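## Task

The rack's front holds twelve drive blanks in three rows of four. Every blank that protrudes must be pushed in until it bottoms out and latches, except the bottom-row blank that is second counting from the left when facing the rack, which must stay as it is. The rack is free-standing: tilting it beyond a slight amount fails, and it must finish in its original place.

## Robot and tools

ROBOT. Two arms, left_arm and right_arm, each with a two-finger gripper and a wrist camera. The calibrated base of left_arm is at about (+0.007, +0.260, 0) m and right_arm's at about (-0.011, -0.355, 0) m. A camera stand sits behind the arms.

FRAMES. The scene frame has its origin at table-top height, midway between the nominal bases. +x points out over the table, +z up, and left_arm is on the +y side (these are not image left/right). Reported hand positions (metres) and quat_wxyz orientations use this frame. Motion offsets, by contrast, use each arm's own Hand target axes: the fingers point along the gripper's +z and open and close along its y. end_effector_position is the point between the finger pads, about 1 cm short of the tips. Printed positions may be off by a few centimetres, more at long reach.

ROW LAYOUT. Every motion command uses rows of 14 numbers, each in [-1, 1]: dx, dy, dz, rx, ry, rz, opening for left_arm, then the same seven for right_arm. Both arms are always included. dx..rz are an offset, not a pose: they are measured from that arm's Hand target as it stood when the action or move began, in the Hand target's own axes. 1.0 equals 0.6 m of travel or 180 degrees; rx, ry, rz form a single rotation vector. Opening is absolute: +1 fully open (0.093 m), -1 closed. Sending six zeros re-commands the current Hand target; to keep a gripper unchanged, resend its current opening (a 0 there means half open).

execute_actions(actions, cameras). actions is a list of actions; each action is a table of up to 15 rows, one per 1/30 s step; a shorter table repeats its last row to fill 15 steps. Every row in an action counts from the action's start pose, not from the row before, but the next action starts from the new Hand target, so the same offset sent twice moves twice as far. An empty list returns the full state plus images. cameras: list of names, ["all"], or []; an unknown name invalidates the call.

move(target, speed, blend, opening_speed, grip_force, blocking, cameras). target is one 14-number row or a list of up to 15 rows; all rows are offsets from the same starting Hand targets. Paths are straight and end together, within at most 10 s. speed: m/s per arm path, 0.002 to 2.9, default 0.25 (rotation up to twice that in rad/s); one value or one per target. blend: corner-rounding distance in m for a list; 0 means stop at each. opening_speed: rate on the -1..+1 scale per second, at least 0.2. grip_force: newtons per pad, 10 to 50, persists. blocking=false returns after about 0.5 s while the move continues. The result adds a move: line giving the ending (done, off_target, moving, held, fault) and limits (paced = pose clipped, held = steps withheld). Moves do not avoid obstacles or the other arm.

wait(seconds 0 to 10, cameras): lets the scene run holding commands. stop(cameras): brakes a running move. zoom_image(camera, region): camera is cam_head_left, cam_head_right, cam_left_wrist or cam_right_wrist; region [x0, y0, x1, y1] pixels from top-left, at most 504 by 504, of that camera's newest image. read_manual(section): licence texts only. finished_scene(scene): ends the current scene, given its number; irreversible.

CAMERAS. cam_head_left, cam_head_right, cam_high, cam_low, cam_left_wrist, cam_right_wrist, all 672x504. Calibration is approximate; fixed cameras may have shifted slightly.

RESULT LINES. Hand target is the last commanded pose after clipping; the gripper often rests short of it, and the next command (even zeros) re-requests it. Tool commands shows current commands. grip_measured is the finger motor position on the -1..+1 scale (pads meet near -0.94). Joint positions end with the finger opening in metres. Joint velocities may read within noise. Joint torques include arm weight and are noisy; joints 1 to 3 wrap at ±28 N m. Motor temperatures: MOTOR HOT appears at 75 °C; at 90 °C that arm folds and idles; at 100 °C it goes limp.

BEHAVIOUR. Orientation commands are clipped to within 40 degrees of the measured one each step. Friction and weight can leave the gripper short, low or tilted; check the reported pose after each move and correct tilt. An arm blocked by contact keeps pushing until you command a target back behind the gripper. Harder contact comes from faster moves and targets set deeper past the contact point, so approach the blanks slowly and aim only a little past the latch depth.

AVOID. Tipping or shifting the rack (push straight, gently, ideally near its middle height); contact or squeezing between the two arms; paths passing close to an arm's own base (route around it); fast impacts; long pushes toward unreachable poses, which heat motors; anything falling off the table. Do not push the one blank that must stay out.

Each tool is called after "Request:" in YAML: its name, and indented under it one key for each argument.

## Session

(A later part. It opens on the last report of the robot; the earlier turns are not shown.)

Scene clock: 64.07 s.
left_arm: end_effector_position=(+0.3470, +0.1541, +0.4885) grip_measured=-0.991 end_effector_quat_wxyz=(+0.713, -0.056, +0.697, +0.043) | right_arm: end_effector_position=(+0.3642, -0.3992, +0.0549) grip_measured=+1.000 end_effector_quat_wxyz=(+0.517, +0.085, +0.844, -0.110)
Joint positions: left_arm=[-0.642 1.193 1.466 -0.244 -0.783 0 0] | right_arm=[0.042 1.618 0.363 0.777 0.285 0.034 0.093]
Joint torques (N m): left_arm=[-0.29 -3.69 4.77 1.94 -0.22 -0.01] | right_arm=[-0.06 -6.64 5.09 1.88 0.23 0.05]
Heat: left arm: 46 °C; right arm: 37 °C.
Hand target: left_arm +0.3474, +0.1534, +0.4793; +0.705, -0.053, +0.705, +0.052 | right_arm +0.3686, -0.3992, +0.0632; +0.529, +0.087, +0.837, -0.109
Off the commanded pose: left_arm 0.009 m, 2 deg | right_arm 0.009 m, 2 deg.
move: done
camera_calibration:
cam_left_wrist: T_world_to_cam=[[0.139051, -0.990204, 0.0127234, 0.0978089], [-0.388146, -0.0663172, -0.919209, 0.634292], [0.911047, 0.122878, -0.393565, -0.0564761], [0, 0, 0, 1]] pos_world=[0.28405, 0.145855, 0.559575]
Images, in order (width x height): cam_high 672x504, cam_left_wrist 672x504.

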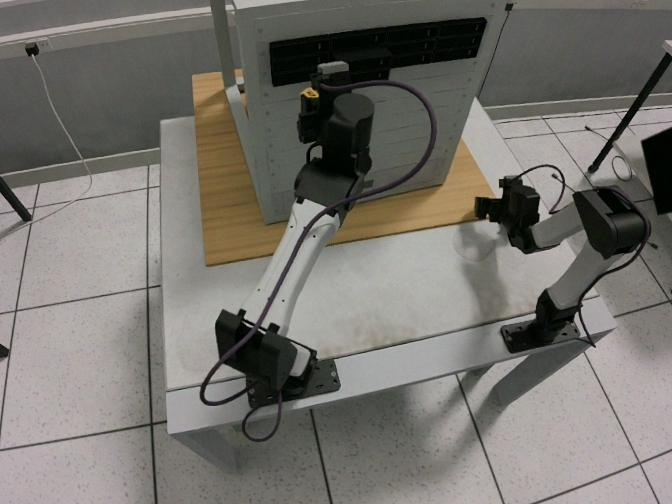

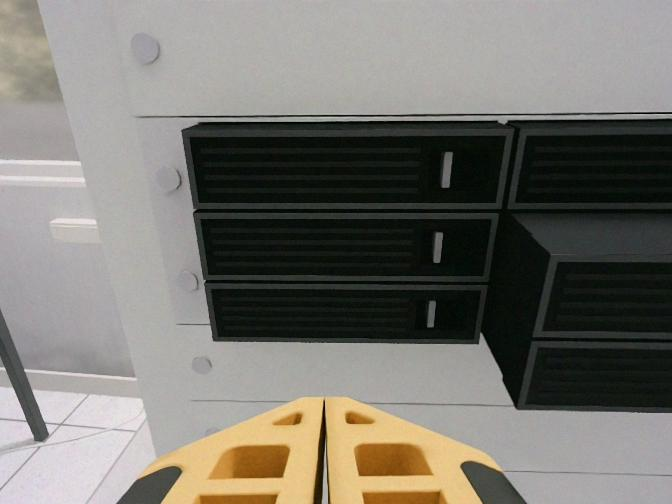

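Request:
move:
  target: [-0.043,-0.1835,-0.02,0,0,0,-1,0,0,0,0,0,0,1]
  speed: 0.15
  cameras: ["cam_left_wrist"]

Scene clock: 67.77 s.
left_arm: end_effector_position=(+0.3514, +0.0430, +0.5023) grip_measured=-0.991 end_effector_quat_wxyz=(+0.706, -0.047, +0.705, +0.049) | right_arm: end_effector_position=(+0.3642, -0.3992, +0.0549) grip_measured=+1.000 end_effector_quat_wxyz=(+0.517, +0.085, +0.844, -0.110)
Joint positions: left_arm=[-0.934 1.514 1.79 -0.27 -1.071 0.007 0] | right_arm=[0.042 1.618 0.363 0.777 0.285 0.034 0.093]
Joint torques (N m): left_arm=[-0.01 -5.12 8.24 1.74 -0.22 -0.06] | right_arm=[-0.13 -6.64 5.03 1.89 0.18 -0.01]
Heat: left arm: 46 °C; right arm: 37 °C.
Hand target: left_arm +0.3519, +0.0427, +0.5052; +0.705, -0.053, +0.705, +0.052 | right_arm +0.3686, -0.3992, +0.0632; +0.529, +0.087, +0.837, -0.109
Off the commanded pose: left_arm 0.003 m, 1 deg | right_arm 0.009 m, 2 deg.
move: done
camera_calibration:
cam_left_wrist: T_world_to_cam=[[0.135708, -0.990693, -0.0105685, -0.0000538914], [-0.407855, -0.0461413, -0.91188, 0.643707], [0.902905, 0.12806, -0.41032, -0.0303776], [0, 0, 0, 1]] pos_world=[0.289974, 0.0335382, 0.574519]
Images, in order (width x height): cam_left_wrist 672x504.

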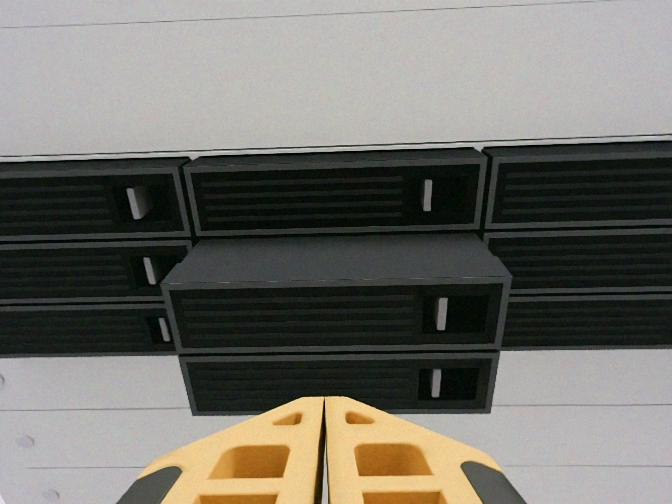

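Request:
move:
  target: [0.005,0.004,0.068,0,0,0,-1,0,0,0,0,0,0,1]
  speed: 0.08
  cameras: ["cam_left_wrist"]

Scene clock: 71.53 s.
left_arm: end_effector_position=(+0.3882, +0.0550, +0.4983) grip_measured=-0.991 end_effector_quat_wxyz=(+0.703, -0.053, +0.706, +0.062) | right_arm: end_effector_position=(+0.3642, -0.3992, +0.0549) grip_measured=+1.000 end_effector_quat_wxyz=(+0.517, +0.085, +0.844, -0.110)
Joint positions: left_arm=[-0.824 1.577 1.841 -0.271 -0.988 0.007 0] | right_arm=[0.042 1.618 0.363 0.777 0.285 0.034 0.093]
Joint torques (N m): left_arm=[0.59 -5.55 8.36 1.92 0.07 -0.08] | right_arm=[-0.13 -6.63 4.97 1.87 0.13 0.03]
Heat: left arm: 45 °C; right arm: 37 °C.
Hand target: left_arm +0.3919, +0.0512, +0.5022; +0.705, -0.053, +0.705, +0.052 | right_arm +0.3686, -0.3992, +0.0632; +0.529, +0.087, +0.837, -0.109
Off the commanded pose: left_arm 0.007 m, 1 deg | right_arm 0.009 m, 2 deg.
move: done
camera_calibration:
cam_left_wrist: T_world_to_cam=[[0.161296, -0.986689, -0.0206954, 0.00170303], [-0.413484, -0.0485225, -0.909217, 0.656555], [0.896111, 0.15521, -0.415807, -0.0628914], [0, 0, 0, 1]] pos_world=[0.327558, 0.0432994, 0.570836]
Images, in order (width x height): cam_left_wrist 672x504.

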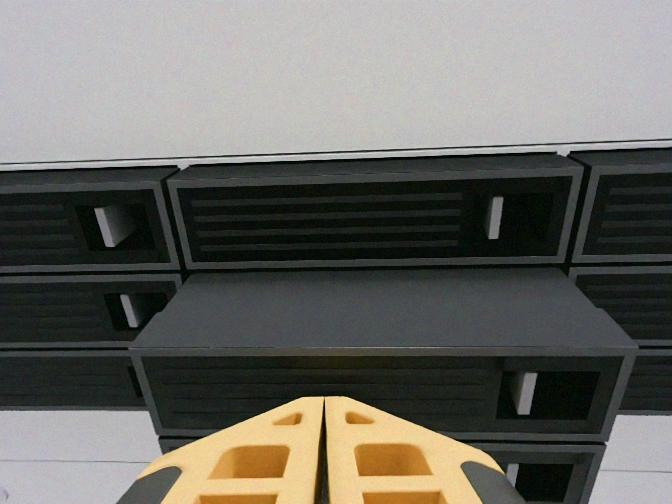

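Request:
move:
  target: [0,-0.003,0.05,0,0,0,-1,0,0,0,0,0,0,1]
  speed: 0.05
  cameras: ["cam_left_wrist"]

Scene clock: 79.00 s.
left_arm: end_effector_position=(+0.4166, +0.0571, +0.5004) grip_measured=-0.991 end_effector_quat_wxyz=(+0.705, -0.054, +0.705, +0.059) | right_arm: end_effector_position=(+0.3642, -0.3992, +0.0549) grip_measured=+1.000 end_effector_quat_wxyz=(+0.517, +0.085, +0.844, -0.110)
Joint positions: left_arm=[-0.757 1.65 1.921 -0.271 -0.919 0.007 0] | right_arm=[0.042 1.618 0.363 0.777 0.285 0.034 0.093]
Joint torques (N m): left_arm=[0.83 -6.04 8.4 1.92 0.09 -0.08] | right_arm=[-0.2 -6.57 4.88 1.9 0.21 0.05]
Motor temperatures (°C): left_arm=[28 33 43 44 25 26 27] | right_arm=[25 33 37 35 28 27 26]
Heat: left arm: 44 °C; right arm: 37 °C.
Hand target: left_arm +0.4218, +0.0538, +0.5022; +0.705, -0.053, +0.705, +0.052 | right_arm +0.3686, -0.3992, +0.0632; +0.529, +0.087, +0.837, -0.109
Off the commanded pose: left_arm 0.006 m, 1 deg | right_arm 0.009 m, 2 deg.
move: done
camera_calibration:
cam_left_wrist: T_world_to_cam=[[0.159861, -0.987036, -0.0142995, -0.00335356], [-0.408808, -0.0530115, -0.91108, 0.669626], [0.89851, 0.151491, -0.411982, -0.090561], [0, 0, 0, 1]] pos_world=[0.355654, 0.045907, 0.572725]
Images, in order (width x height): cam_left_wrist 672x504.

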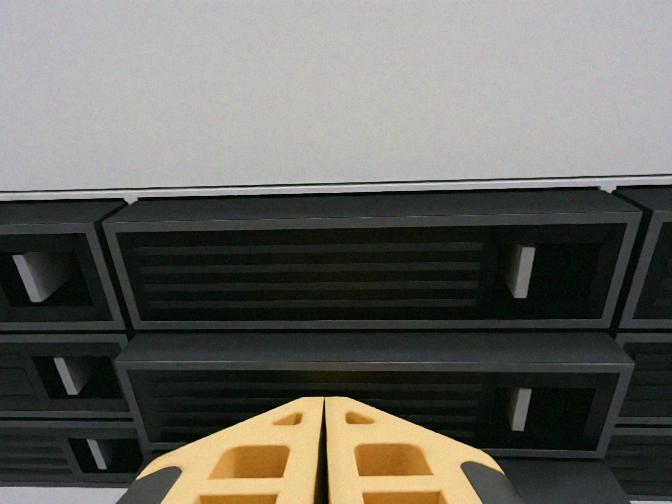

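Request:
move:
  target: [0,0,0.0165,0,0,0,-1,0,0,0,0,0,0,1]
  speed: 0.04

Request:
move:
  target: [0,0,0.008,0,0,0,-1,0,0,0,0,0,0,1]
  speed: 0.03
  cameras: ["cam_left_wrist"]

Scene clock: 80.93 s.
left_arm: end_effector_position=(+0.4245, +0.0583, +0.5013) grip_measured=-0.991 end_effector_quat_wxyz=(+0.705, -0.055, +0.705, +0.059) | right_arm: end_effector_position=(+0.3642, -0.3992, +0.0549) grip_measured=+1.000 end_effector_quat_wxyz=(+0.517, +0.085, +0.844, -0.110)
Joint positions: left_arm=[-0.739 1.672 1.949 -0.276 -0.902 0.007 0] | right_arm=[0.042 1.618 0.363 0.777 0.285 0.034 0.093]
Joint torques (N m): left_arm=[1.22 -5.93 8.39 1.94 0.16 -0.08] | right_arm=[-0.01 -6.63 5.08 1.87 0.15 0.07]
Heat: left arm: 44 °C; right arm: 37 °C.
Hand target: left_arm +0.4317, +0.0552, +0.5021; +0.705, -0.053, +0.705, +0.052 | right_arm +0.3686, -0.3992, +0.0632; +0.529, +0.087, +0.837, -0.109
Off the commanded pose: left_arm 0.008 m, 1 deg | right_arm 0.009 m, 2 deg.
move: done

Scene clock: 81.73 s.
left_arm: end_effector_position=(+0.4269, +0.0585, +0.5014) grip_measured=-0.991 end_effector_quat_wxyz=(+0.704, -0.053, +0.706, +0.060) | right_arm: end_effector_position=(+0.3642, -0.3992, +0.0549) grip_measured=+1.000 end_effector_quat_wxyz=(+0.517, +0.085, +0.844, -0.110)
Joint positions: left_arm=[-0.733 1.68 1.963 -0.287 -0.895 0.007 0] | right_arm=[0.042 1.618 0.363 0.777 0.285 0.034 0.093]
Joint torques (N m): left_arm=[1.69 -5.64 8.38 2.04 0.19 -0.08] | right_arm=[-0.01 -6.32 5.16 1.85 0.2 0.01]
Heat: left arm: 44 °C; right arm: 37 °C.
Hand target: left_arm +0.4364, +0.0561, +0.5021; +0.705, -0.053, +0.705, +0.052 | right_arm +0.3686, -0.3992, +0.0632; +0.529, +0.087, +0.837, -0.109
Off the commanded pose: left_arm 0.010 m, 1 deg | right_arm 0.009 m, 2 deg.
move: done
camera_calibration:
cam_left_wrist: T_world_to_cam=[[0.159804, -0.986985, -0.0179797, -0.00170543], [-0.411887, -0.0501144, -0.909856, 0.67528], [0.897113, 0.152804, -0.414535, -0.0978093], [0, 0, 0, 1]] pos_world=[0.366158, 0.0471037, 0.573832]
Images, in order (width x height): cam_left_wrist 672x504.

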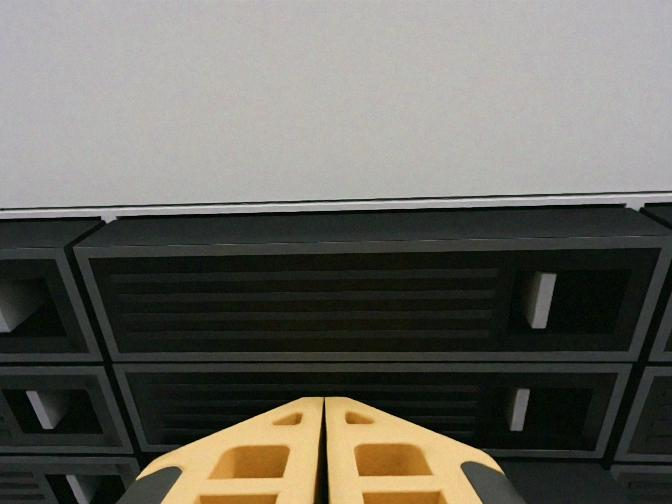

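Flush. A firm press, then back off.

Request:
move:
  target: [0,0,0.0067,0,0,0,-1,0,0,0,0,0,0,1]
  speed: 0.03

Request:
move:
  target: [0,0,0.0067,0,0,0,-1,0,0,0,0,0,0,1]
  speed: 0.03

Request:
move:
  target: [0,0,-0.2,0,0,0,-1,0,0,0,0,0,0,1]
  speed: 0.2
  cameras: ["all"]

Scene clock: 83.67 s.
left_arm: end_effector_position=(+0.4273, +0.0584, +0.5013) grip_measured=-0.991 end_effector_quat_wxyz=(+0.702, -0.051, +0.708, +0.062) | right_arm: end_effector_position=(+0.3642, -0.3992, +0.0549) grip_measured=+1.000 end_effector_quat_wxyz=(+0.517, +0.085, +0.844, -0.110)
Joint positions: left_arm=[-0.732 1.684 1.973 -0.3 -0.893 0.007 0] | right_arm=[0.042 1.618 0.363 0.777 0.285 0.034 0.093]
Joint torques (N m): left_arm=[2.37 -5.11 8.31 2.19 0.25 -0.08] | right_arm=[-0.05 -6.56 5.16 1.87 0.16 0.09]
Heat: left arm: 45 °C; right arm: 37 °C.
Hand target: left_arm +0.4404, +0.0566, +0.5021; +0.705, -0.053, +0.705, +0.052 | right_arm +0.3686, -0.3992, +0.0632; +0.529, +0.087, +0.837, -0.109
Off the commanded pose: left_arm 0.013 m, 1 deg | right_arm 0.009 m, 2 deg.
move: off_target (left_arm)

Scene clock: 84.47 s.
left_arm: end_effector_position=(+0.4275, +0.0583, +0.5014) grip_measured=-0.991 end_effector_quat_wxyz=(+0.700, -0.049, +0.709, +0.063) | right_arm: end_effector_position=(+0.3642, -0.3992, +0.0549) grip_measured=+1.000 end_effector_quat_wxyz=(+0.517, +0.085, +0.844, -0.110)
Joint positions: left_arm=[-0.732 1.688 1.983 -0.312 -0.893 0.007 0] | right_arm=[0.042 1.618 0.363 0.777 0.285 0.034 0.093]
Joint torques (N m): left_arm=[3.08 -4.64 8.36 2.3 0.32 -0.08] | right_arm=[-0.18 -6.64 5.05 1.83 0.17 0.07]
Heat: left arm: 45 °C; right arm: 37 °C.
Hand target: left_arm +0.4442, +0.0571, +0.5023; +0.705, -0.053, +0.705, +0.052 | right_arm +0.3686, -0.3992, +0.0632; +0.529, +0.087, +0.837, -0.109
Off the commanded pose: left_arm 0.017 m, 2 deg | right_arm 0.009 m, 2 deg.
move: off_target (left_arm)

Scene clock: 85.90 s.
left_arm: end_effector_position=(+0.3292, +0.0339, +0.5011) grip_measured=-0.991 end_effector_quat_wxyz=(+0.704, -0.044, +0.707, +0.053) | right_arm: end_effector_position=(+0.3642, -0.3992, +0.0549) grip_measured=+1.000 end_effector_quat_wxyz=(+0.517, +0.085, +0.844, -0.110)
Joint positions: left_arm=[-1.013 1.499 1.78 -0.292 -1.152 0.003 0] | right_arm=[0.042 1.618 0.363 0.777 0.285 0.034 0.093]
Joint torques (N m): left_arm=[-0.03 -8.12 4.56 1.93 -0.22 -0.06] | right_arm=[-0.01 -6.58 5.11 1.85 0.22 0.01]
Heat: left arm: 45 °C; right arm: 37 °C.
Hand target: left_arm +0.3257, +0.0394, +0.5021; +0.705, -0.053, +0.705, +0.052 | right_arm +0.3686, -0.3992, +0.0632; +0.529, +0.087, +0.837, -0.109
Off the commanded pose: left_arm 0.007 m, 1 deg | right_arm 0.009 m, 2 deg.
move: done
camera_calibration:
cam_left_wrist: T_world_to_cam=[[0.135998, -0.990499, -0.0204248, -0.0012662], [-0.415145, -0.0382573, -0.90895, 0.633691], [0.899533, 0.132095, -0.416404, -0.00559865], [0, 0, 0, 1]] pos_world=[0.268282, 0.0237287, 0.573636]
cam_right_wrist: T_world_to_cam=[[-0.250122, -0.962887, 0.10143, -0.298725], [-0.778081, 0.137552, -0.612918, 0.408962], [0.576219, -0.232225, -0.783609, -0.175086], [0, 0, 0, 1]] pos_world=[0.344376, -0.384551, 0.143761]

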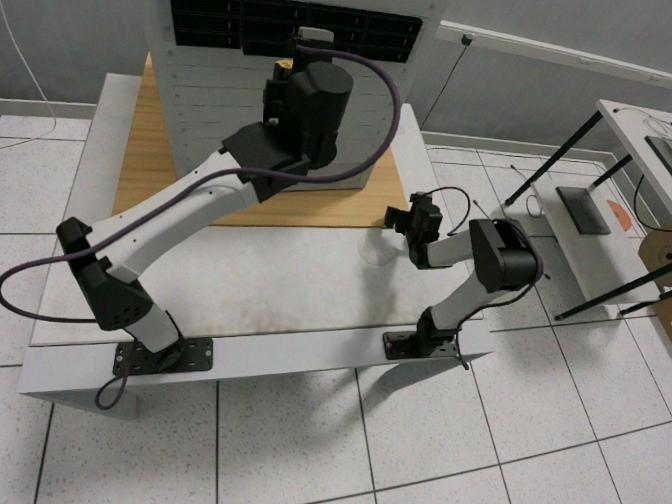

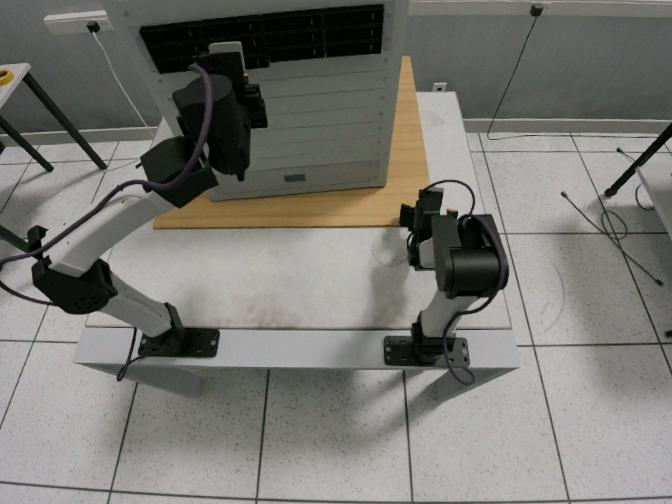

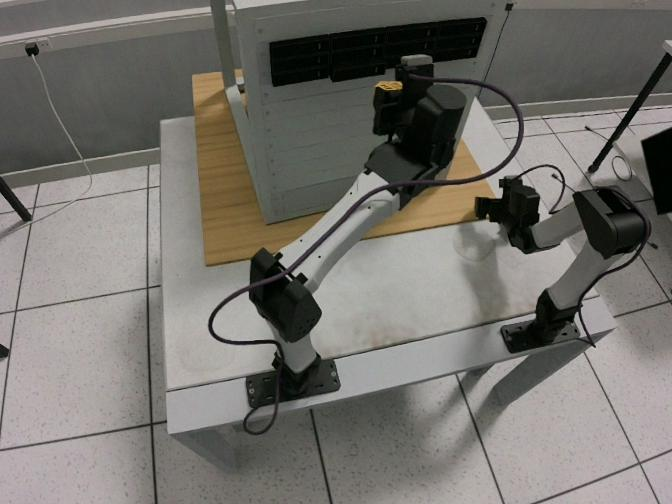

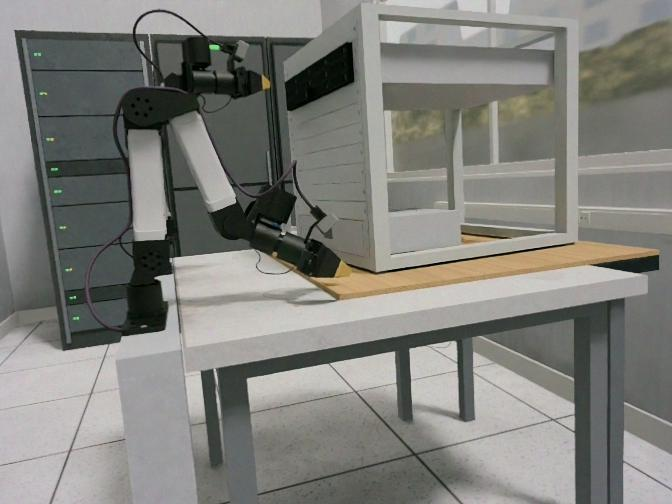

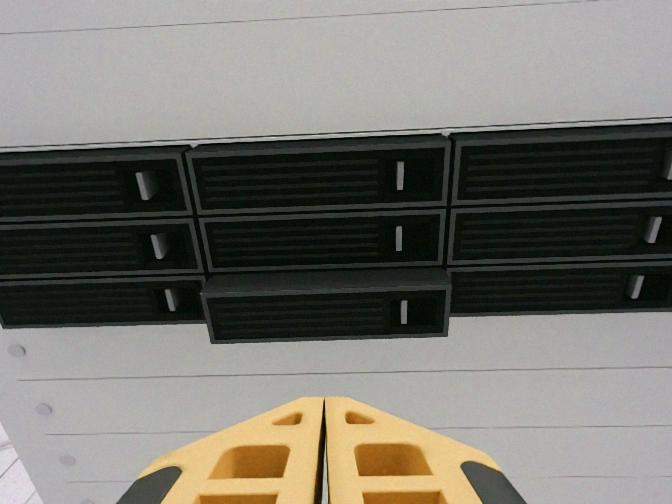

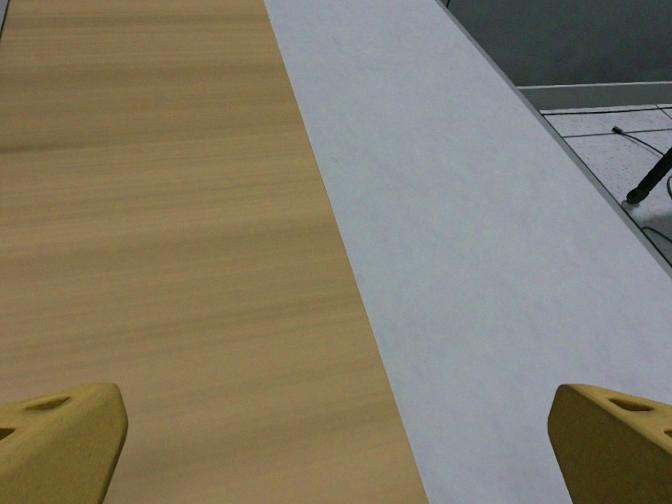

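Request:
move:
  target:
    - [0.0567,-0.0115,0.01,0,0,0.5,0.15,0,0,0,0,0,0,1]
    - [0.0567,-0.0115,0.0850,0,0,0.5,0.15,0,0,0,0,0,0,1]
  cameras: ["cam_left_wrist","cam_high","cam_low","cam_head_right"]

Scene clock: 101.10 s.
left_arm: end_effector_position=(+0.3749, +0.0458, +0.4584) grip_measured=+0.149 end_effector_quat_wxyz=(+0.448, +0.465, +0.539, +0.541) | right_arm: end_effector_position=(+0.3642, -0.3992, +0.0549) grip_measured=+1.000 end_effector_quat_wxyz=(+0.517, +0.085, +0.844, -0.110)
Joint positions: left_arm=[-0.876 1.511 1.618 -0.135 -1.046 1.566 0.052] | right_arm=[0.042 1.618 0.363 0.777 0.285 0.034 0.093]
Joint torques (N m): left_arm=[0.1 -5.52 9.28 2.08 0.08 0] | right_arm=[0.09 -6.68 4.97 1.86 0.15 0.07]
Heat: left arm: 45 °C; right arm: 37 °C.
Hand target: left_arm +0.3771, +0.0401, +0.4681; +0.462, +0.461, +0.536, +0.536 | right_arm +0.3686, -0.3992, +0.0632; +0.529, +0.087, +0.837, -0.109
Off the commanded pose: left_arm 0.011 m, 2 deg | right_arm 0.009 m, 2 deg.
move: off_target (left_arm)
camera_calibration:
cam_left_wrist: T_world_to_cam=[[-0.018481, 0.0244727, -0.99953, 0.463664], [-0.558746, 0.828773, 0.0306229, 0.197797], [0.829133, 0.559049, -0.0016425, -0.249333], [0, 0, 0, 1]] pos_world=[0.325817, -0.0358871, 0.456979]
Images, in order (width x height): cam_head_right 672x504, cam_high 672x504, cam_low 672x504, cam_left_wrist 672x504.

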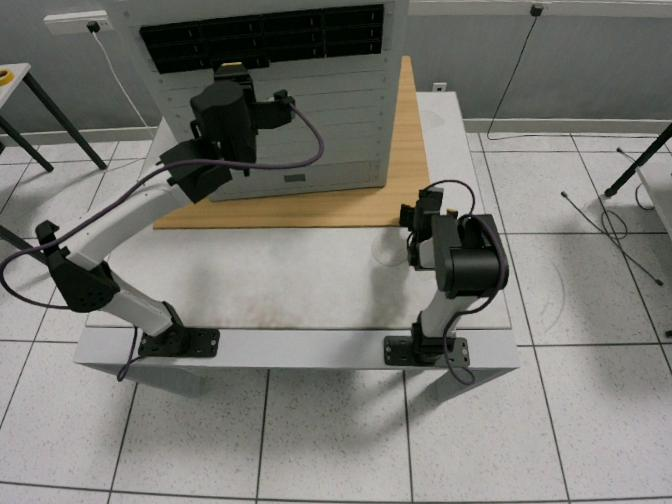

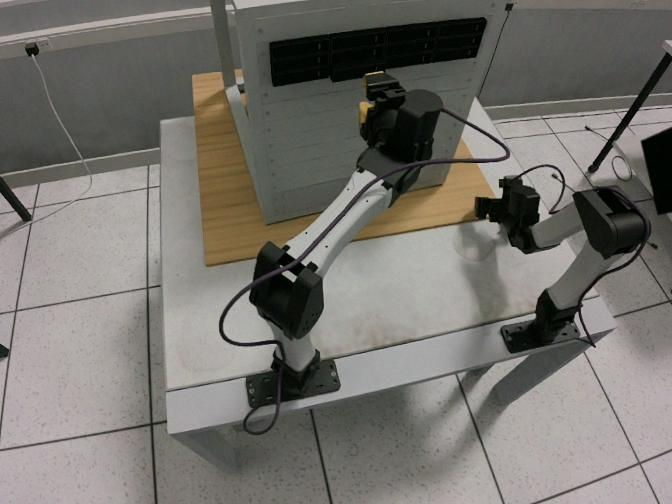

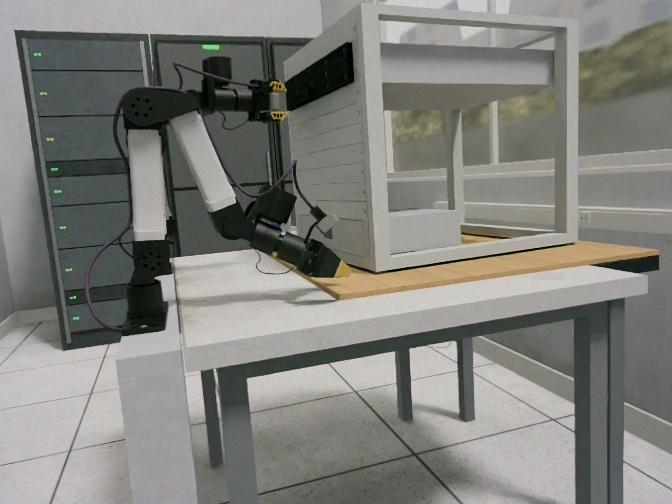

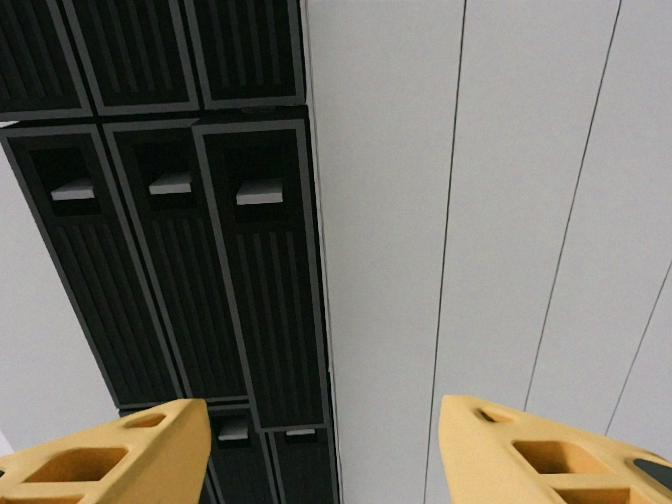

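Request:
move:
  target: [-0.0167,0.022,0.0,0,0,0,0.15,0,0,0,0,0,0,1]
  speed: 0.1
  cameras: ["cam_left_wrist"]

Scene clock: 105.50 s.
left_arm: end_effector_position=(+0.3774, +0.0358, +0.4794) grip_measured=+0.149 end_effector_quat_wxyz=(+0.463, +0.456, +0.538, +0.537) | right_arm: end_effector_position=(+0.3642, -0.3992, +0.0549) grip_measured=+1.000 end_effector_quat_wxyz=(+0.517, +0.085, +0.844, -0.110)
Joint positions: left_arm=[-0.887 1.562 1.732 -0.16 -1.046 1.57 0.052] | right_arm=[0.042 1.618 0.363 0.777 0.285 0.034 0.093]
Joint torques (N m): left_arm=[-0.31 -5.57 8.72 1.78 -0.06 -0.02] | right_arm=[-0.12 -6.5 5.03 1.8 0.18 0.08]
Heat: left arm: 45 °C; right arm: 37 °C.
Hand target: left_arm +0.3786, +0.0303, +0.4814; +0.462, +0.461, +0.536, +0.536 | right_arm +0.3686, -0.3992, +0.0632; +0.529, +0.087, +0.837, -0.109
Off the commanded pose: left_arm 0.006 m, 1 deg | right_arm 0.009 m, 2 deg.
move: done
camera_calibration:
cam_left_wrist: T_world_to_cam=[[0.00452035, -0.000615307, -0.99999, 0.477377], [-0.549814, 0.835282, -0.00299934, 0.21937], [0.835275, 0.549822, 0.00343746, -0.250247], [0, 0, 0, 1]] pos_world=[0.32748, -0.0453509, 0.47889]
Images, in order (width x height): cam_left_wrist 672x504.

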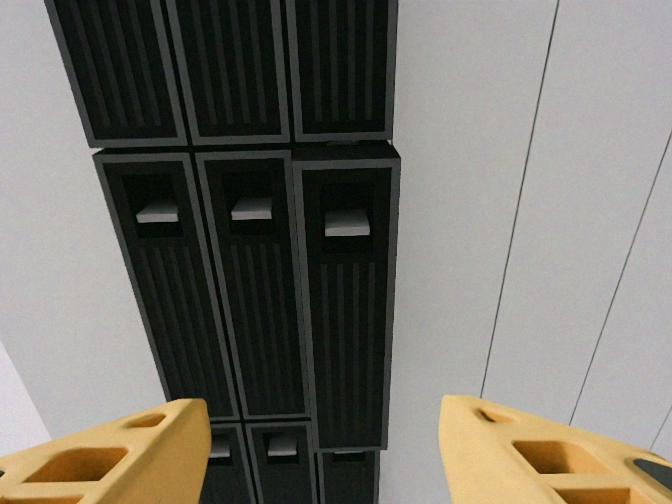

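Request:
move:
  target: [0.0,-0.008,0.015,0,0,0,0.15,0,0,0,0,0,0,1]
  speed: 0.06
  cameras: ["cam_left_wrist"]

Scene clock: 107.60 s.
left_arm: end_effector_position=(+0.3828, +0.0356, +0.4749) grip_measured=+0.149 end_effector_quat_wxyz=(+0.458, +0.459, +0.539, +0.538) | right_arm: end_effector_position=(+0.3642, -0.3992, +0.0549) grip_measured=+1.000 end_effector_quat_wxyz=(+0.517, +0.085, +0.844, -0.110)
Joint positions: left_arm=[-0.876 1.574 1.732 -0.161 -1.038 1.57 0.052] | right_arm=[0.042 1.618 0.363 0.777 0.285 0.034 0.093]
Joint torques (N m): left_arm=[0.77 -5.82 8.05 1.97 0.09 -0.04] | right_arm=[-0.03 -6.65 5.08 1.85 0.16 0.07]
Heat: left arm: 44 °C; right arm: 37 °C.
Hand target: left_arm +0.3876, +0.0315, +0.4765; +0.462, +0.461, +0.536, +0.536 | right_arm +0.3686, -0.3992, +0.0632; +0.529, +0.087, +0.837, -0.109
Off the commanded pose: left_arm 0.006 m, 1 deg | right_arm 0.009 m, 2 deg.
move: done
camera_calibration:
cam_left_wrist: T_world_to_cam=[[-0.00291412, 0.00851473, -0.99996, 0.475327], [-0.552998, 0.833137, 0.00870579, 0.218256], [0.833178, 0.553001, 0.00228077, -0.253382], [0, 0, 0, 1]] pos_world=[0.333192, -0.0457639, 0.473986]
Images, in order (width x height): cam_left_wrist 672x504.

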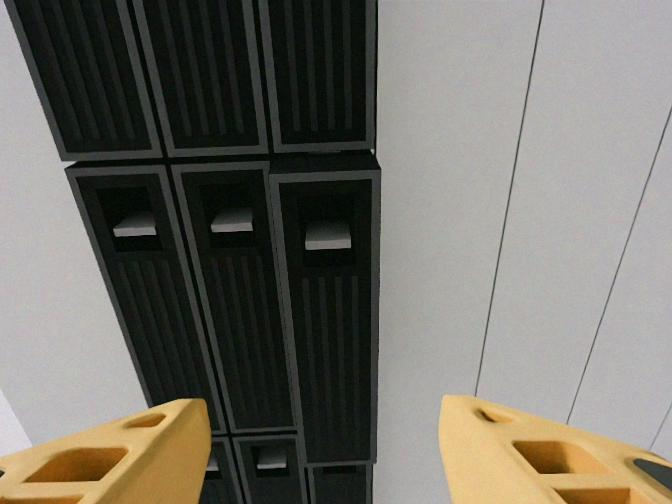

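Request:
move:
  target: [0.0,-0.005,0.066,0,0,0,0.15,0,0,0,0,0,0,1]
  speed: 0.06
  cameras: ["cam_left_wrist","cam_low"]

Request:
zoom_image:
  camera: "cam_low"
  region: [220, 30, 380, 150]

Scene clock: 110.57 s.
left_arm: end_effector_position=(+0.4220, +0.0417, +0.4684) grip_measured=+0.149 end_effector_quat_wxyz=(+0.453, +0.463, +0.539, +0.539) | right_arm: end_effector_position=(+0.3642, -0.3992, +0.0549) grip_measured=+1.000 end_effector_quat_wxyz=(+0.517, +0.085, +0.844, -0.110)
Joint positions: left_arm=[-0.779 1.653 1.797 -0.16 -0.943 1.57 0.052] | right_arm=[0.042 1.618 0.363 0.777 0.285 0.034 0.093]
Joint torques (N m): left_arm=[0.59 -6.53 8.81 2.1 0.09 -0.04] | right_arm=[0.08 -6.74 4.97 1.85 0.14 0.03]
Heat: left arm: 44 °C; right arm: 37 °C.
Hand target: left_arm +0.4267, +0.0373, +0.4735; +0.462, +0.461, +0.536, +0.536 | right_arm +0.3686, -0.3992, +0.0632; +0.529, +0.087, +0.837, -0.109
Off the commanded pose: left_arm 0.008 m, 1 deg | right_arm 0.009 m, 2 deg.
move: done
camera_calibration:
cam_left_wrist: T_world_to_cam=[[-0.012354, 0.0175044, -0.99977, 0.472473], [-0.554408, 0.831969, 0.0214171, 0.229603], [0.832153, 0.554545, -0.000573563, -0.287656], [0, 0, 0, 1]] pos_world=[0.372504, -0.0397752, 0.467283]
Images, in order (width x height): cam_low 672x504, cam_left_wrist 672x504.

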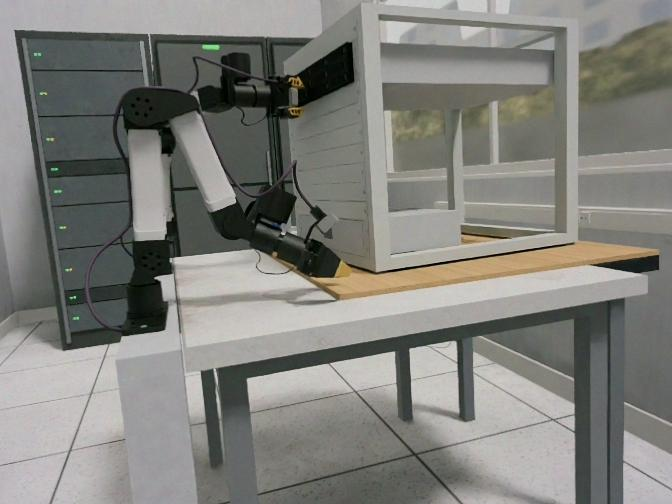

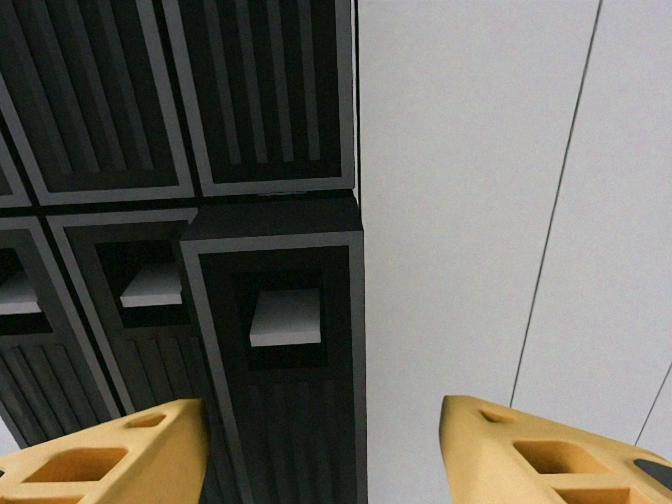

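Scaled by 3.150 from the camera's 672x504 image, which has a finer 960x720 frame.

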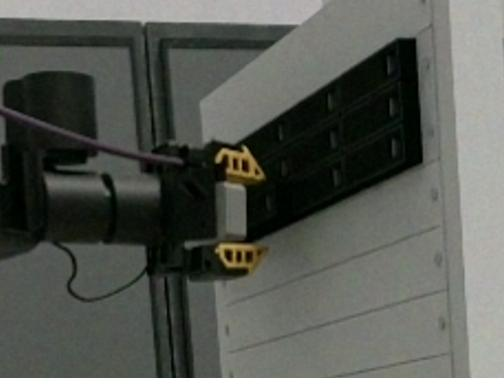

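Request:
move:
  target: [0.0,0.007,0.0,0,0,0,0.15,0,0,0,0,0,0,1]
  speed: 0.03
  cameras: ["cam_left_wrist"]

Scene clock: 113.57 s.
left_arm: end_effector_position=(+0.4220, +0.0415, +0.4761) grip_measured=+0.149 end_effector_quat_wxyz=(+0.460, +0.456, +0.539, +0.538) | right_arm: end_effector_position=(+0.3642, -0.3992, +0.0549) grip_measured=+1.000 end_effector_quat_wxyz=(+0.517, +0.085, +0.844, -0.110)
Joint positions: left_arm=[-0.779 1.66 1.824 -0.16 -0.942 1.57 0.052] | right_arm=[0.042 1.618 0.363 0.777 0.285 0.034 0.093]
Joint torques (N m): left_arm=[0.61 -6.52 8.75 1.91 0.09 -0.03] | right_arm=[-0.09 -6.53 5.11 1.86 0.21 0.03]
Heat: left arm: 45 °C; right arm: 37 °C.
Hand target: left_arm +0.4267, +0.0373, +0.4777; +0.462, +0.461, +0.536, +0.536 | right_arm +0.3686, -0.3992, +0.0632; +0.529, +0.087, +0.837, -0.109
Off the commanded pose: left_arm 0.006 m, 1 deg | right_arm 0.009 m, 2 deg.
move: done
camera_calibration:
cam_left_wrist: T_world_to_cam=[[0.00146747, 0.00385863, -0.999991, 0.475091], [-0.553633, 0.832757, 0.00240088, 0.238273], [0.83276, 0.553625, 0.00335831, -0.289723], [0, 0, 0, 1]] pos_world=[0.372488, -0.0398595, 0.475487]
Images, in order (width x height): cam_left_wrist 672x504.

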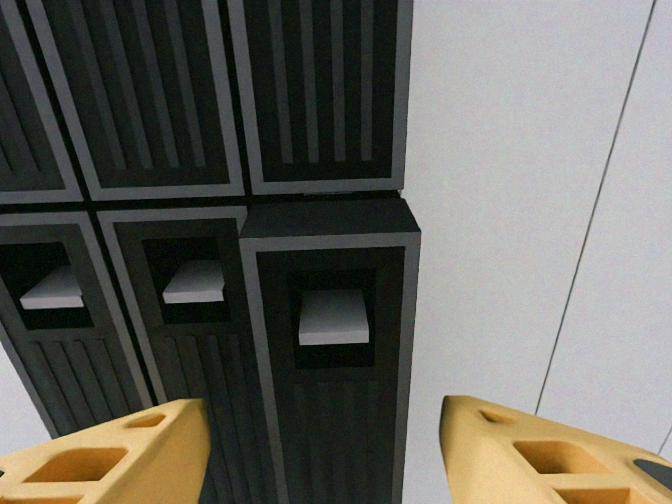

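Request:
move:
  target: [0.0,-0.004,0.0,0,0,0,-0.6,0,0,0,0,0,0,1]
  speed: 0.03
  grip_force: 20
  cameras: ["cam_left_wrist"]

Scene clock: 117.37 s.
left_arm: end_effector_position=(+0.4220, +0.0415, +0.4748) grip_measured=-0.431 end_effector_quat_wxyz=(+0.457, +0.459, +0.539, +0.538) | right_arm: end_effector_position=(+0.3642, -0.3992, +0.0549) grip_measured=+1.000 end_effector_quat_wxyz=(+0.517, +0.085, +0.844, -0.110)
Joint positions: left_arm=[-0.779 1.66 1.824 -0.167 -0.942 1.568 0.025] | right_arm=[0.042 1.618 0.363 0.777 0.285 0.034 0.093]
Joint torques (N m): left_arm=[0.61 -6.9 7.66 2.08 0.09 -0.02] | right_arm=[-0.06 -6.65 5.07 1.92 0.19 0.04]
Heat: left arm: 45 °C; right arm: 37 °C.
Hand target: left_arm +0.4267, +0.0373, +0.4754; +0.462, +0.461, +0.536, +0.536 | right_arm +0.3686, -0.3992, +0.0632; +0.529, +0.087, +0.837, -0.109
Off the commanded pose: left_arm 0.006 m, 1 deg | right_arm 0.009 m, 2 deg.
grip_force (N): 20, 20
move: done
camera_calibration:
cam_left_wrist: T_world_to_cam=[[-0.00367343, 0.00765667, -0.999964, 0.475744], [-0.553595, 0.832744, 0.00840994, 0.23542], [0.832778, 0.553606, 0.00117967, -0.288695], [0, 0, 0, 1]] pos_world=[0.372494, -0.0398636, 0.474087]
Images, in order (width x height): cam_left_wrist 672x504.

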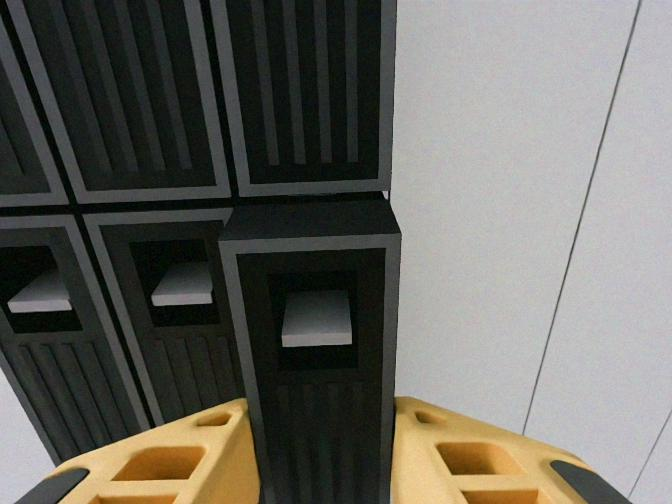

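Request:
move:
  target: [0.0,0,-0.030,0,0,0,-0.6,0,0,0,0,0,0,1]
  speed: 0.03
  cameras: ["cam_left_wrist"]

Scene clock: 120.73 s.
left_arm: end_effector_position=(+0.4194, +0.0404, +0.4736) grip_measured=-0.441 end_effector_quat_wxyz=(+0.455, +0.454, +0.542, +0.541) | right_arm: end_effector_position=(+0.3642, -0.3992, +0.0549) grip_measured=+1.000 end_effector_quat_wxyz=(+0.517, +0.085, +0.844, -0.110)
Joint positions: left_arm=[-0.79 1.66 1.817 -0.158 -0.965 1.567 0.024] | right_arm=[0.042 1.618 0.363 0.777 0.285 0.034 0.093]
Joint torques (N m): left_arm=[-1.98 -10.93 4.79 1.99 -0.08 -0.02] | right_arm=[-0.1 -6.76 5.11 1.94 0.2 0.01]
Heat: left arm: 45 °C; right arm: 37 °C.
Hand target: left_arm +0.4089, +0.0347, +0.4754; +0.462, +0.461, +0.536, +0.536 | right_arm +0.3686, -0.3992, +0.0632; +0.529, +0.087, +0.837, -0.109
Off the commanded pose: left_arm 0.012 m, 1 deg | right_arm 0.009 m, 2 deg.
grip_force (N): 20, 20
move: off_target (left_arm)
camera_calibration:
cam_left_wrist: T_world_to_cam=[[-0.00191867, 0.00487847, -0.999986, 0.473897], [-0.564107, 0.825686, 0.00511049, 0.241221], [0.8257, 0.564109, 0.00116776, -0.283303], [0, 0, 0, 1]] pos_world=[0.370907, -0.0416707, 0.472989]
Images, in order (width x height): cam_left_wrist 672x504.

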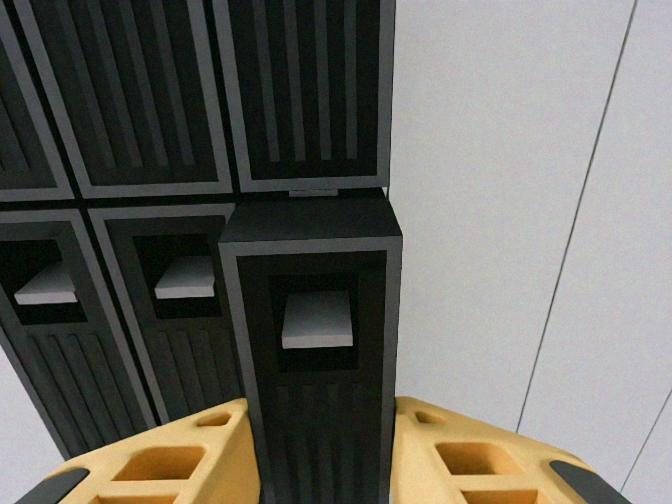

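Request:
move:
  target: [0.0,0,-0.012,0,0,0,-0.65,0,0,0,0,0,0,1]
  speed: 0.03
  grip_force: 25
  cameras: ["cam_left_wrist","cam_low"]

Scene clock: 122.93 s.
left_arm: end_effector_position=(+0.4153, +0.0396, +0.4729) grip_measured=-0.456 end_effector_quat_wxyz=(+0.455, +0.452, +0.543, +0.542) | right_arm: end_effector_position=(+0.3642, -0.3992, +0.0549) grip_measured=+1.000 end_effector_quat_wxyz=(+0.517, +0.085, +0.844, -0.110)
Joint positions: left_arm=[-0.801 1.651 1.802 -0.149 -0.981 1.567 0.023] | right_arm=[0.042 1.618 0.363 0.777 0.285 0.034 0.093]
Joint torques (N m): left_arm=[-2.54 -11.47 4.7 1.91 -0.09 -0.02] | right_arm=[0.09 -6.57 4.96 1.87 0.11 0.05]
Heat: left arm: 45 °C; right arm: 37 °C.
Hand target: left_arm +0.4018, +0.0336, +0.4753; +0.462, +0.461, +0.536, +0.536 | right_arm +0.3686, -0.3992, +0.0632; +0.529, +0.087, +0.837, -0.109
Off the commanded pose: left_arm 0.015 m, 2 deg | right_arm 0.009 m, 2 deg.
grip_force (N): 25, 25
move: off_target (left_arm)
camera_calibration:
cam_left_wrist: T_world_to_cam=[[-0.0000578215, 0.00300573, -0.999995, 0.472437], [-0.567524, 0.823353, 0.0025076, 0.242211], [0.823357, 0.567522, 0.00165822, -0.278885], [0, 0, 0, 1]] pos_world=[0.367109, -0.042572, 0.47229]
Images, in order (width x height): cam_low 672x504, cam_left_wrist 672x504.

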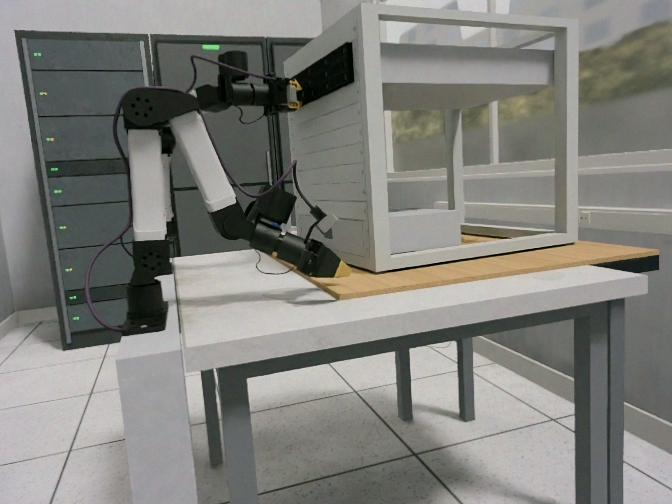

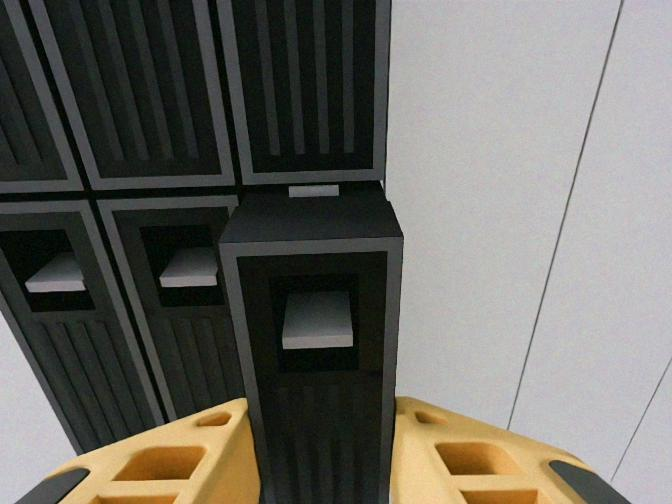

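Request:
move:
  target: [0.0,0,-0.013,0,0,0,-0.65,0,0,0,0,0,0,1]
  speed: 0.03
  cameras: ["cam_left_wrist"]

Scene clock: 127.23 s.
left_arm: end_effector_position=(+0.4081, +0.0388, +0.4728) grip_measured=-0.458 end_effector_quat_wxyz=(+0.454, +0.452, +0.544, +0.542) | right_arm: end_effector_position=(+0.3642, -0.3992, +0.0549) grip_measured=+1.000 end_effector_quat_wxyz=(+0.517, +0.085, +0.844, -0.110)
Joint positions: left_arm=[-0.818 1.635 1.784 -0.148 -1 1.567 0.023] | right_arm=[0.042 1.618 0.363 0.777 0.285 0.034 0.093]
Joint torques (N m): left_arm=[-2.7 -11.36 4.7 1.88 -0.1 -0.02] | right_arm=[0.01 -6.61 5.16 1.87 0.18 0.03]
Heat: left arm: 46 °C; right arm: 37 °C.
Hand target: left_arm +0.3940, +0.0325, +0.4754; +0.462, +0.461, +0.536, +0.536 | right_arm +0.3686, -0.3992, +0.0632; +0.529, +0.087, +0.837, -0.109
Off the commanded pose: left_arm 0.016 m, 2 deg | right_arm 0.009 m, 2 deg.
grip_force (N): 25, 25
move: off_target (left_arm)
camera_calibration:
cam_left_wrist: T_world_to_cam=[[-0.0000636993, 0.00300561, -0.999995, 0.472441], [-0.569122, 0.822249, 0.00250762, 0.239509], [0.822253, 0.56912, 0.00165818, -0.272144], [0, 0, 0, 1]] pos_world=[0.360112, -0.0434735, 0.47229]
Images, in order (width x height): cam_left_wrist 672x504.

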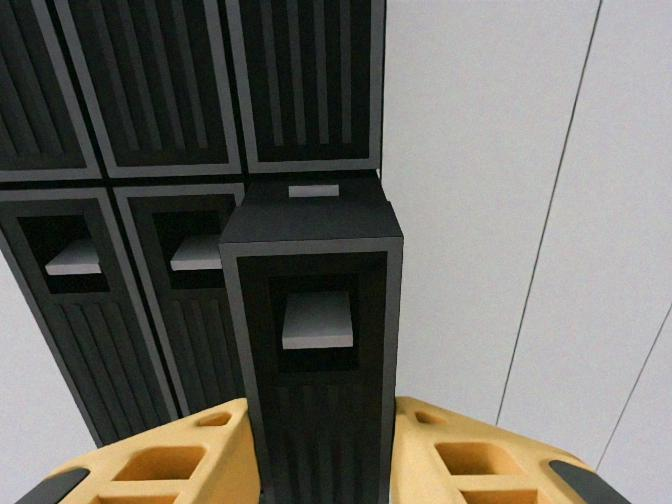

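Request:
move:
  target: [0.0,0,-0.006,0,0,0,-0.65,0,0,0,0,0,0,1]
  speed: 0.02

Request:
move:
  target: [0.0,0,0.02,0,0,0,-0.65,0,0,0,0,0,0,1]
  speed: 0.04

Request:
move:
  target: [0.0,0,0,0,0,0,0.15,0,0,0,0,0,0,1]
  speed: 0.03
  opening_speed: 0.5
  cameras: ["cam_left_wrist"]

Scene clock: 130.10 s.
left_arm: end_effector_position=(+0.4049, +0.0384, +0.4727) grip_measured=-0.458 end_effector_quat_wxyz=(+0.454, +0.451, +0.544, +0.542) | right_arm: end_effector_position=(+0.3642, -0.3992, +0.0549) grip_measured=+1.000 end_effector_quat_wxyz=(+0.517, +0.085, +0.844, -0.110)
Joint positions: left_arm=[-0.826 1.628 1.776 -0.146 -1.009 1.567 0.023] | right_arm=[0.042 1.618 0.363 0.777 0.285 0.034 0.093]
Joint torques (N m): left_arm=[-2.78 -11.33 4.72 1.86 -0.1 -0.02] | right_arm=[0.01 -6.84 5.14 1.85 0.14 0.01]
Heat: left arm: 46 °C; right arm: 37 °C.
Hand target: left_arm +0.3905, +0.0320, +0.4753; +0.462, +0.461, +0.536, +0.536 | right_arm +0.3686, -0.3992, +0.0632; +0.529, +0.087, +0.837, -0.109
Off the commanded pose: left_arm 0.016 m, 2 deg | right_arm 0.009 m, 2 deg.
grip_force (N): 25, 25
move: off_target (left_arm)

Scene clock: 130.80 s.
left_arm: end_effector_position=(+0.4051, +0.0388, +0.4727) grip_measured=-0.458 end_effector_quat_wxyz=(+0.454, +0.451, +0.544, +0.543) | right_arm: end_effector_position=(+0.3642, -0.3992, +0.0549) grip_measured=+1.000 end_effector_quat_wxyz=(+0.517, +0.085, +0.844, -0.110)
Joint positions: left_arm=[-0.825 1.628 1.776 -0.146 -1.009 1.567 0.023] | right_arm=[0.042 1.618 0.363 0.777 0.285 0.034 0.093]
Joint torques (N m): left_arm=[-0.42 -8.95 6.6 1.87 0.17 -0.01] | right_arm=[-0.13 -6.6 5.08 1.83 0.18 0.02]
Heat: left arm: 46 °C; right arm: 37 °C.
Hand target: left_arm +0.4024, +0.0339, +0.4753; +0.462, +0.461, +0.536, +0.536 | right_arm +0.3686, -0.3992, +0.0632; +0.529, +0.087, +0.837, -0.109
Off the commanded pose: left_arm 0.006 m, 2 deg | right_arm 0.009 m, 2 deg.
grip_force (N): 25, 25
move: done

Scene clock: 132.60 s.
left_arm: end_effector_position=(+0.4054, +0.0373, +0.4727) grip_measured=+0.149 end_effector_quat_wxyz=(+0.456, +0.454, +0.542, +0.541) | right_arm: end_effector_position=(+0.3642, -0.3992, +0.0549) grip_measured=+1.000 end_effector_quat_wxyz=(+0.517, +0.085, +0.844, -0.110)
Joint positions: left_arm=[-0.825 1.628 1.776 -0.146 -1 1.568 0.052] | right_arm=[0.042 1.618 0.363 0.777 0.285 0.034 0.093]
Joint torques (N m): left_arm=[-0.4 -8.95 6.64 1.87 0.09 -0.02] | right_arm=[-0.14 -6.54 4.93 1.84 0.18 0.08]
Heat: left arm: 46 °C; right arm: 37 °C.
Hand target: left_arm +0.4024, +0.0338, +0.4753; +0.462, +0.461, +0.536, +0.536 | right_arm +0.3686, -0.3992, +0.0632; +0.529, +0.087, +0.837, -0.109
Off the commanded pose: left_arm 0.005 m, 1 deg | right_arm 0.009 m, 2 deg.
grip_force (N): 25, 25
move: done
camera_calibration:
cam_left_wrist: T_world_to_cam=[[0.0000376312, 0.00342251, -0.999994, 0.472226], [-0.563427, 0.826161, 0.00280636, 0.236611], [0.826166, 0.563423, 0.00195942, -0.270537], [0, 0, 0, 1]] pos_world=[0.356803, -0.0446685, 0.472089]
Images, in order (width x height): cam_left_wrist 672x504.

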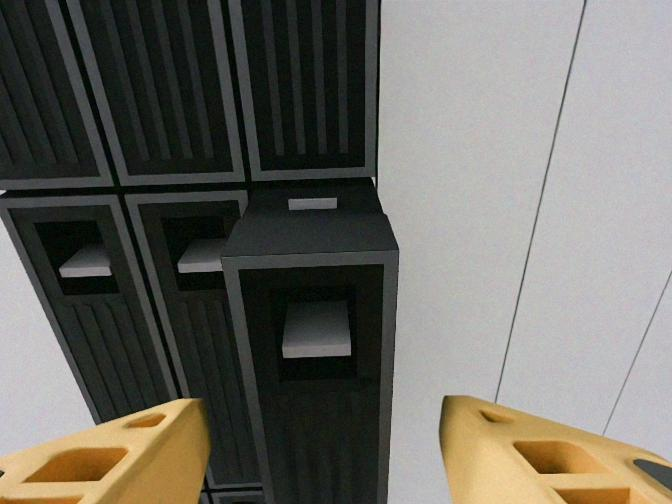

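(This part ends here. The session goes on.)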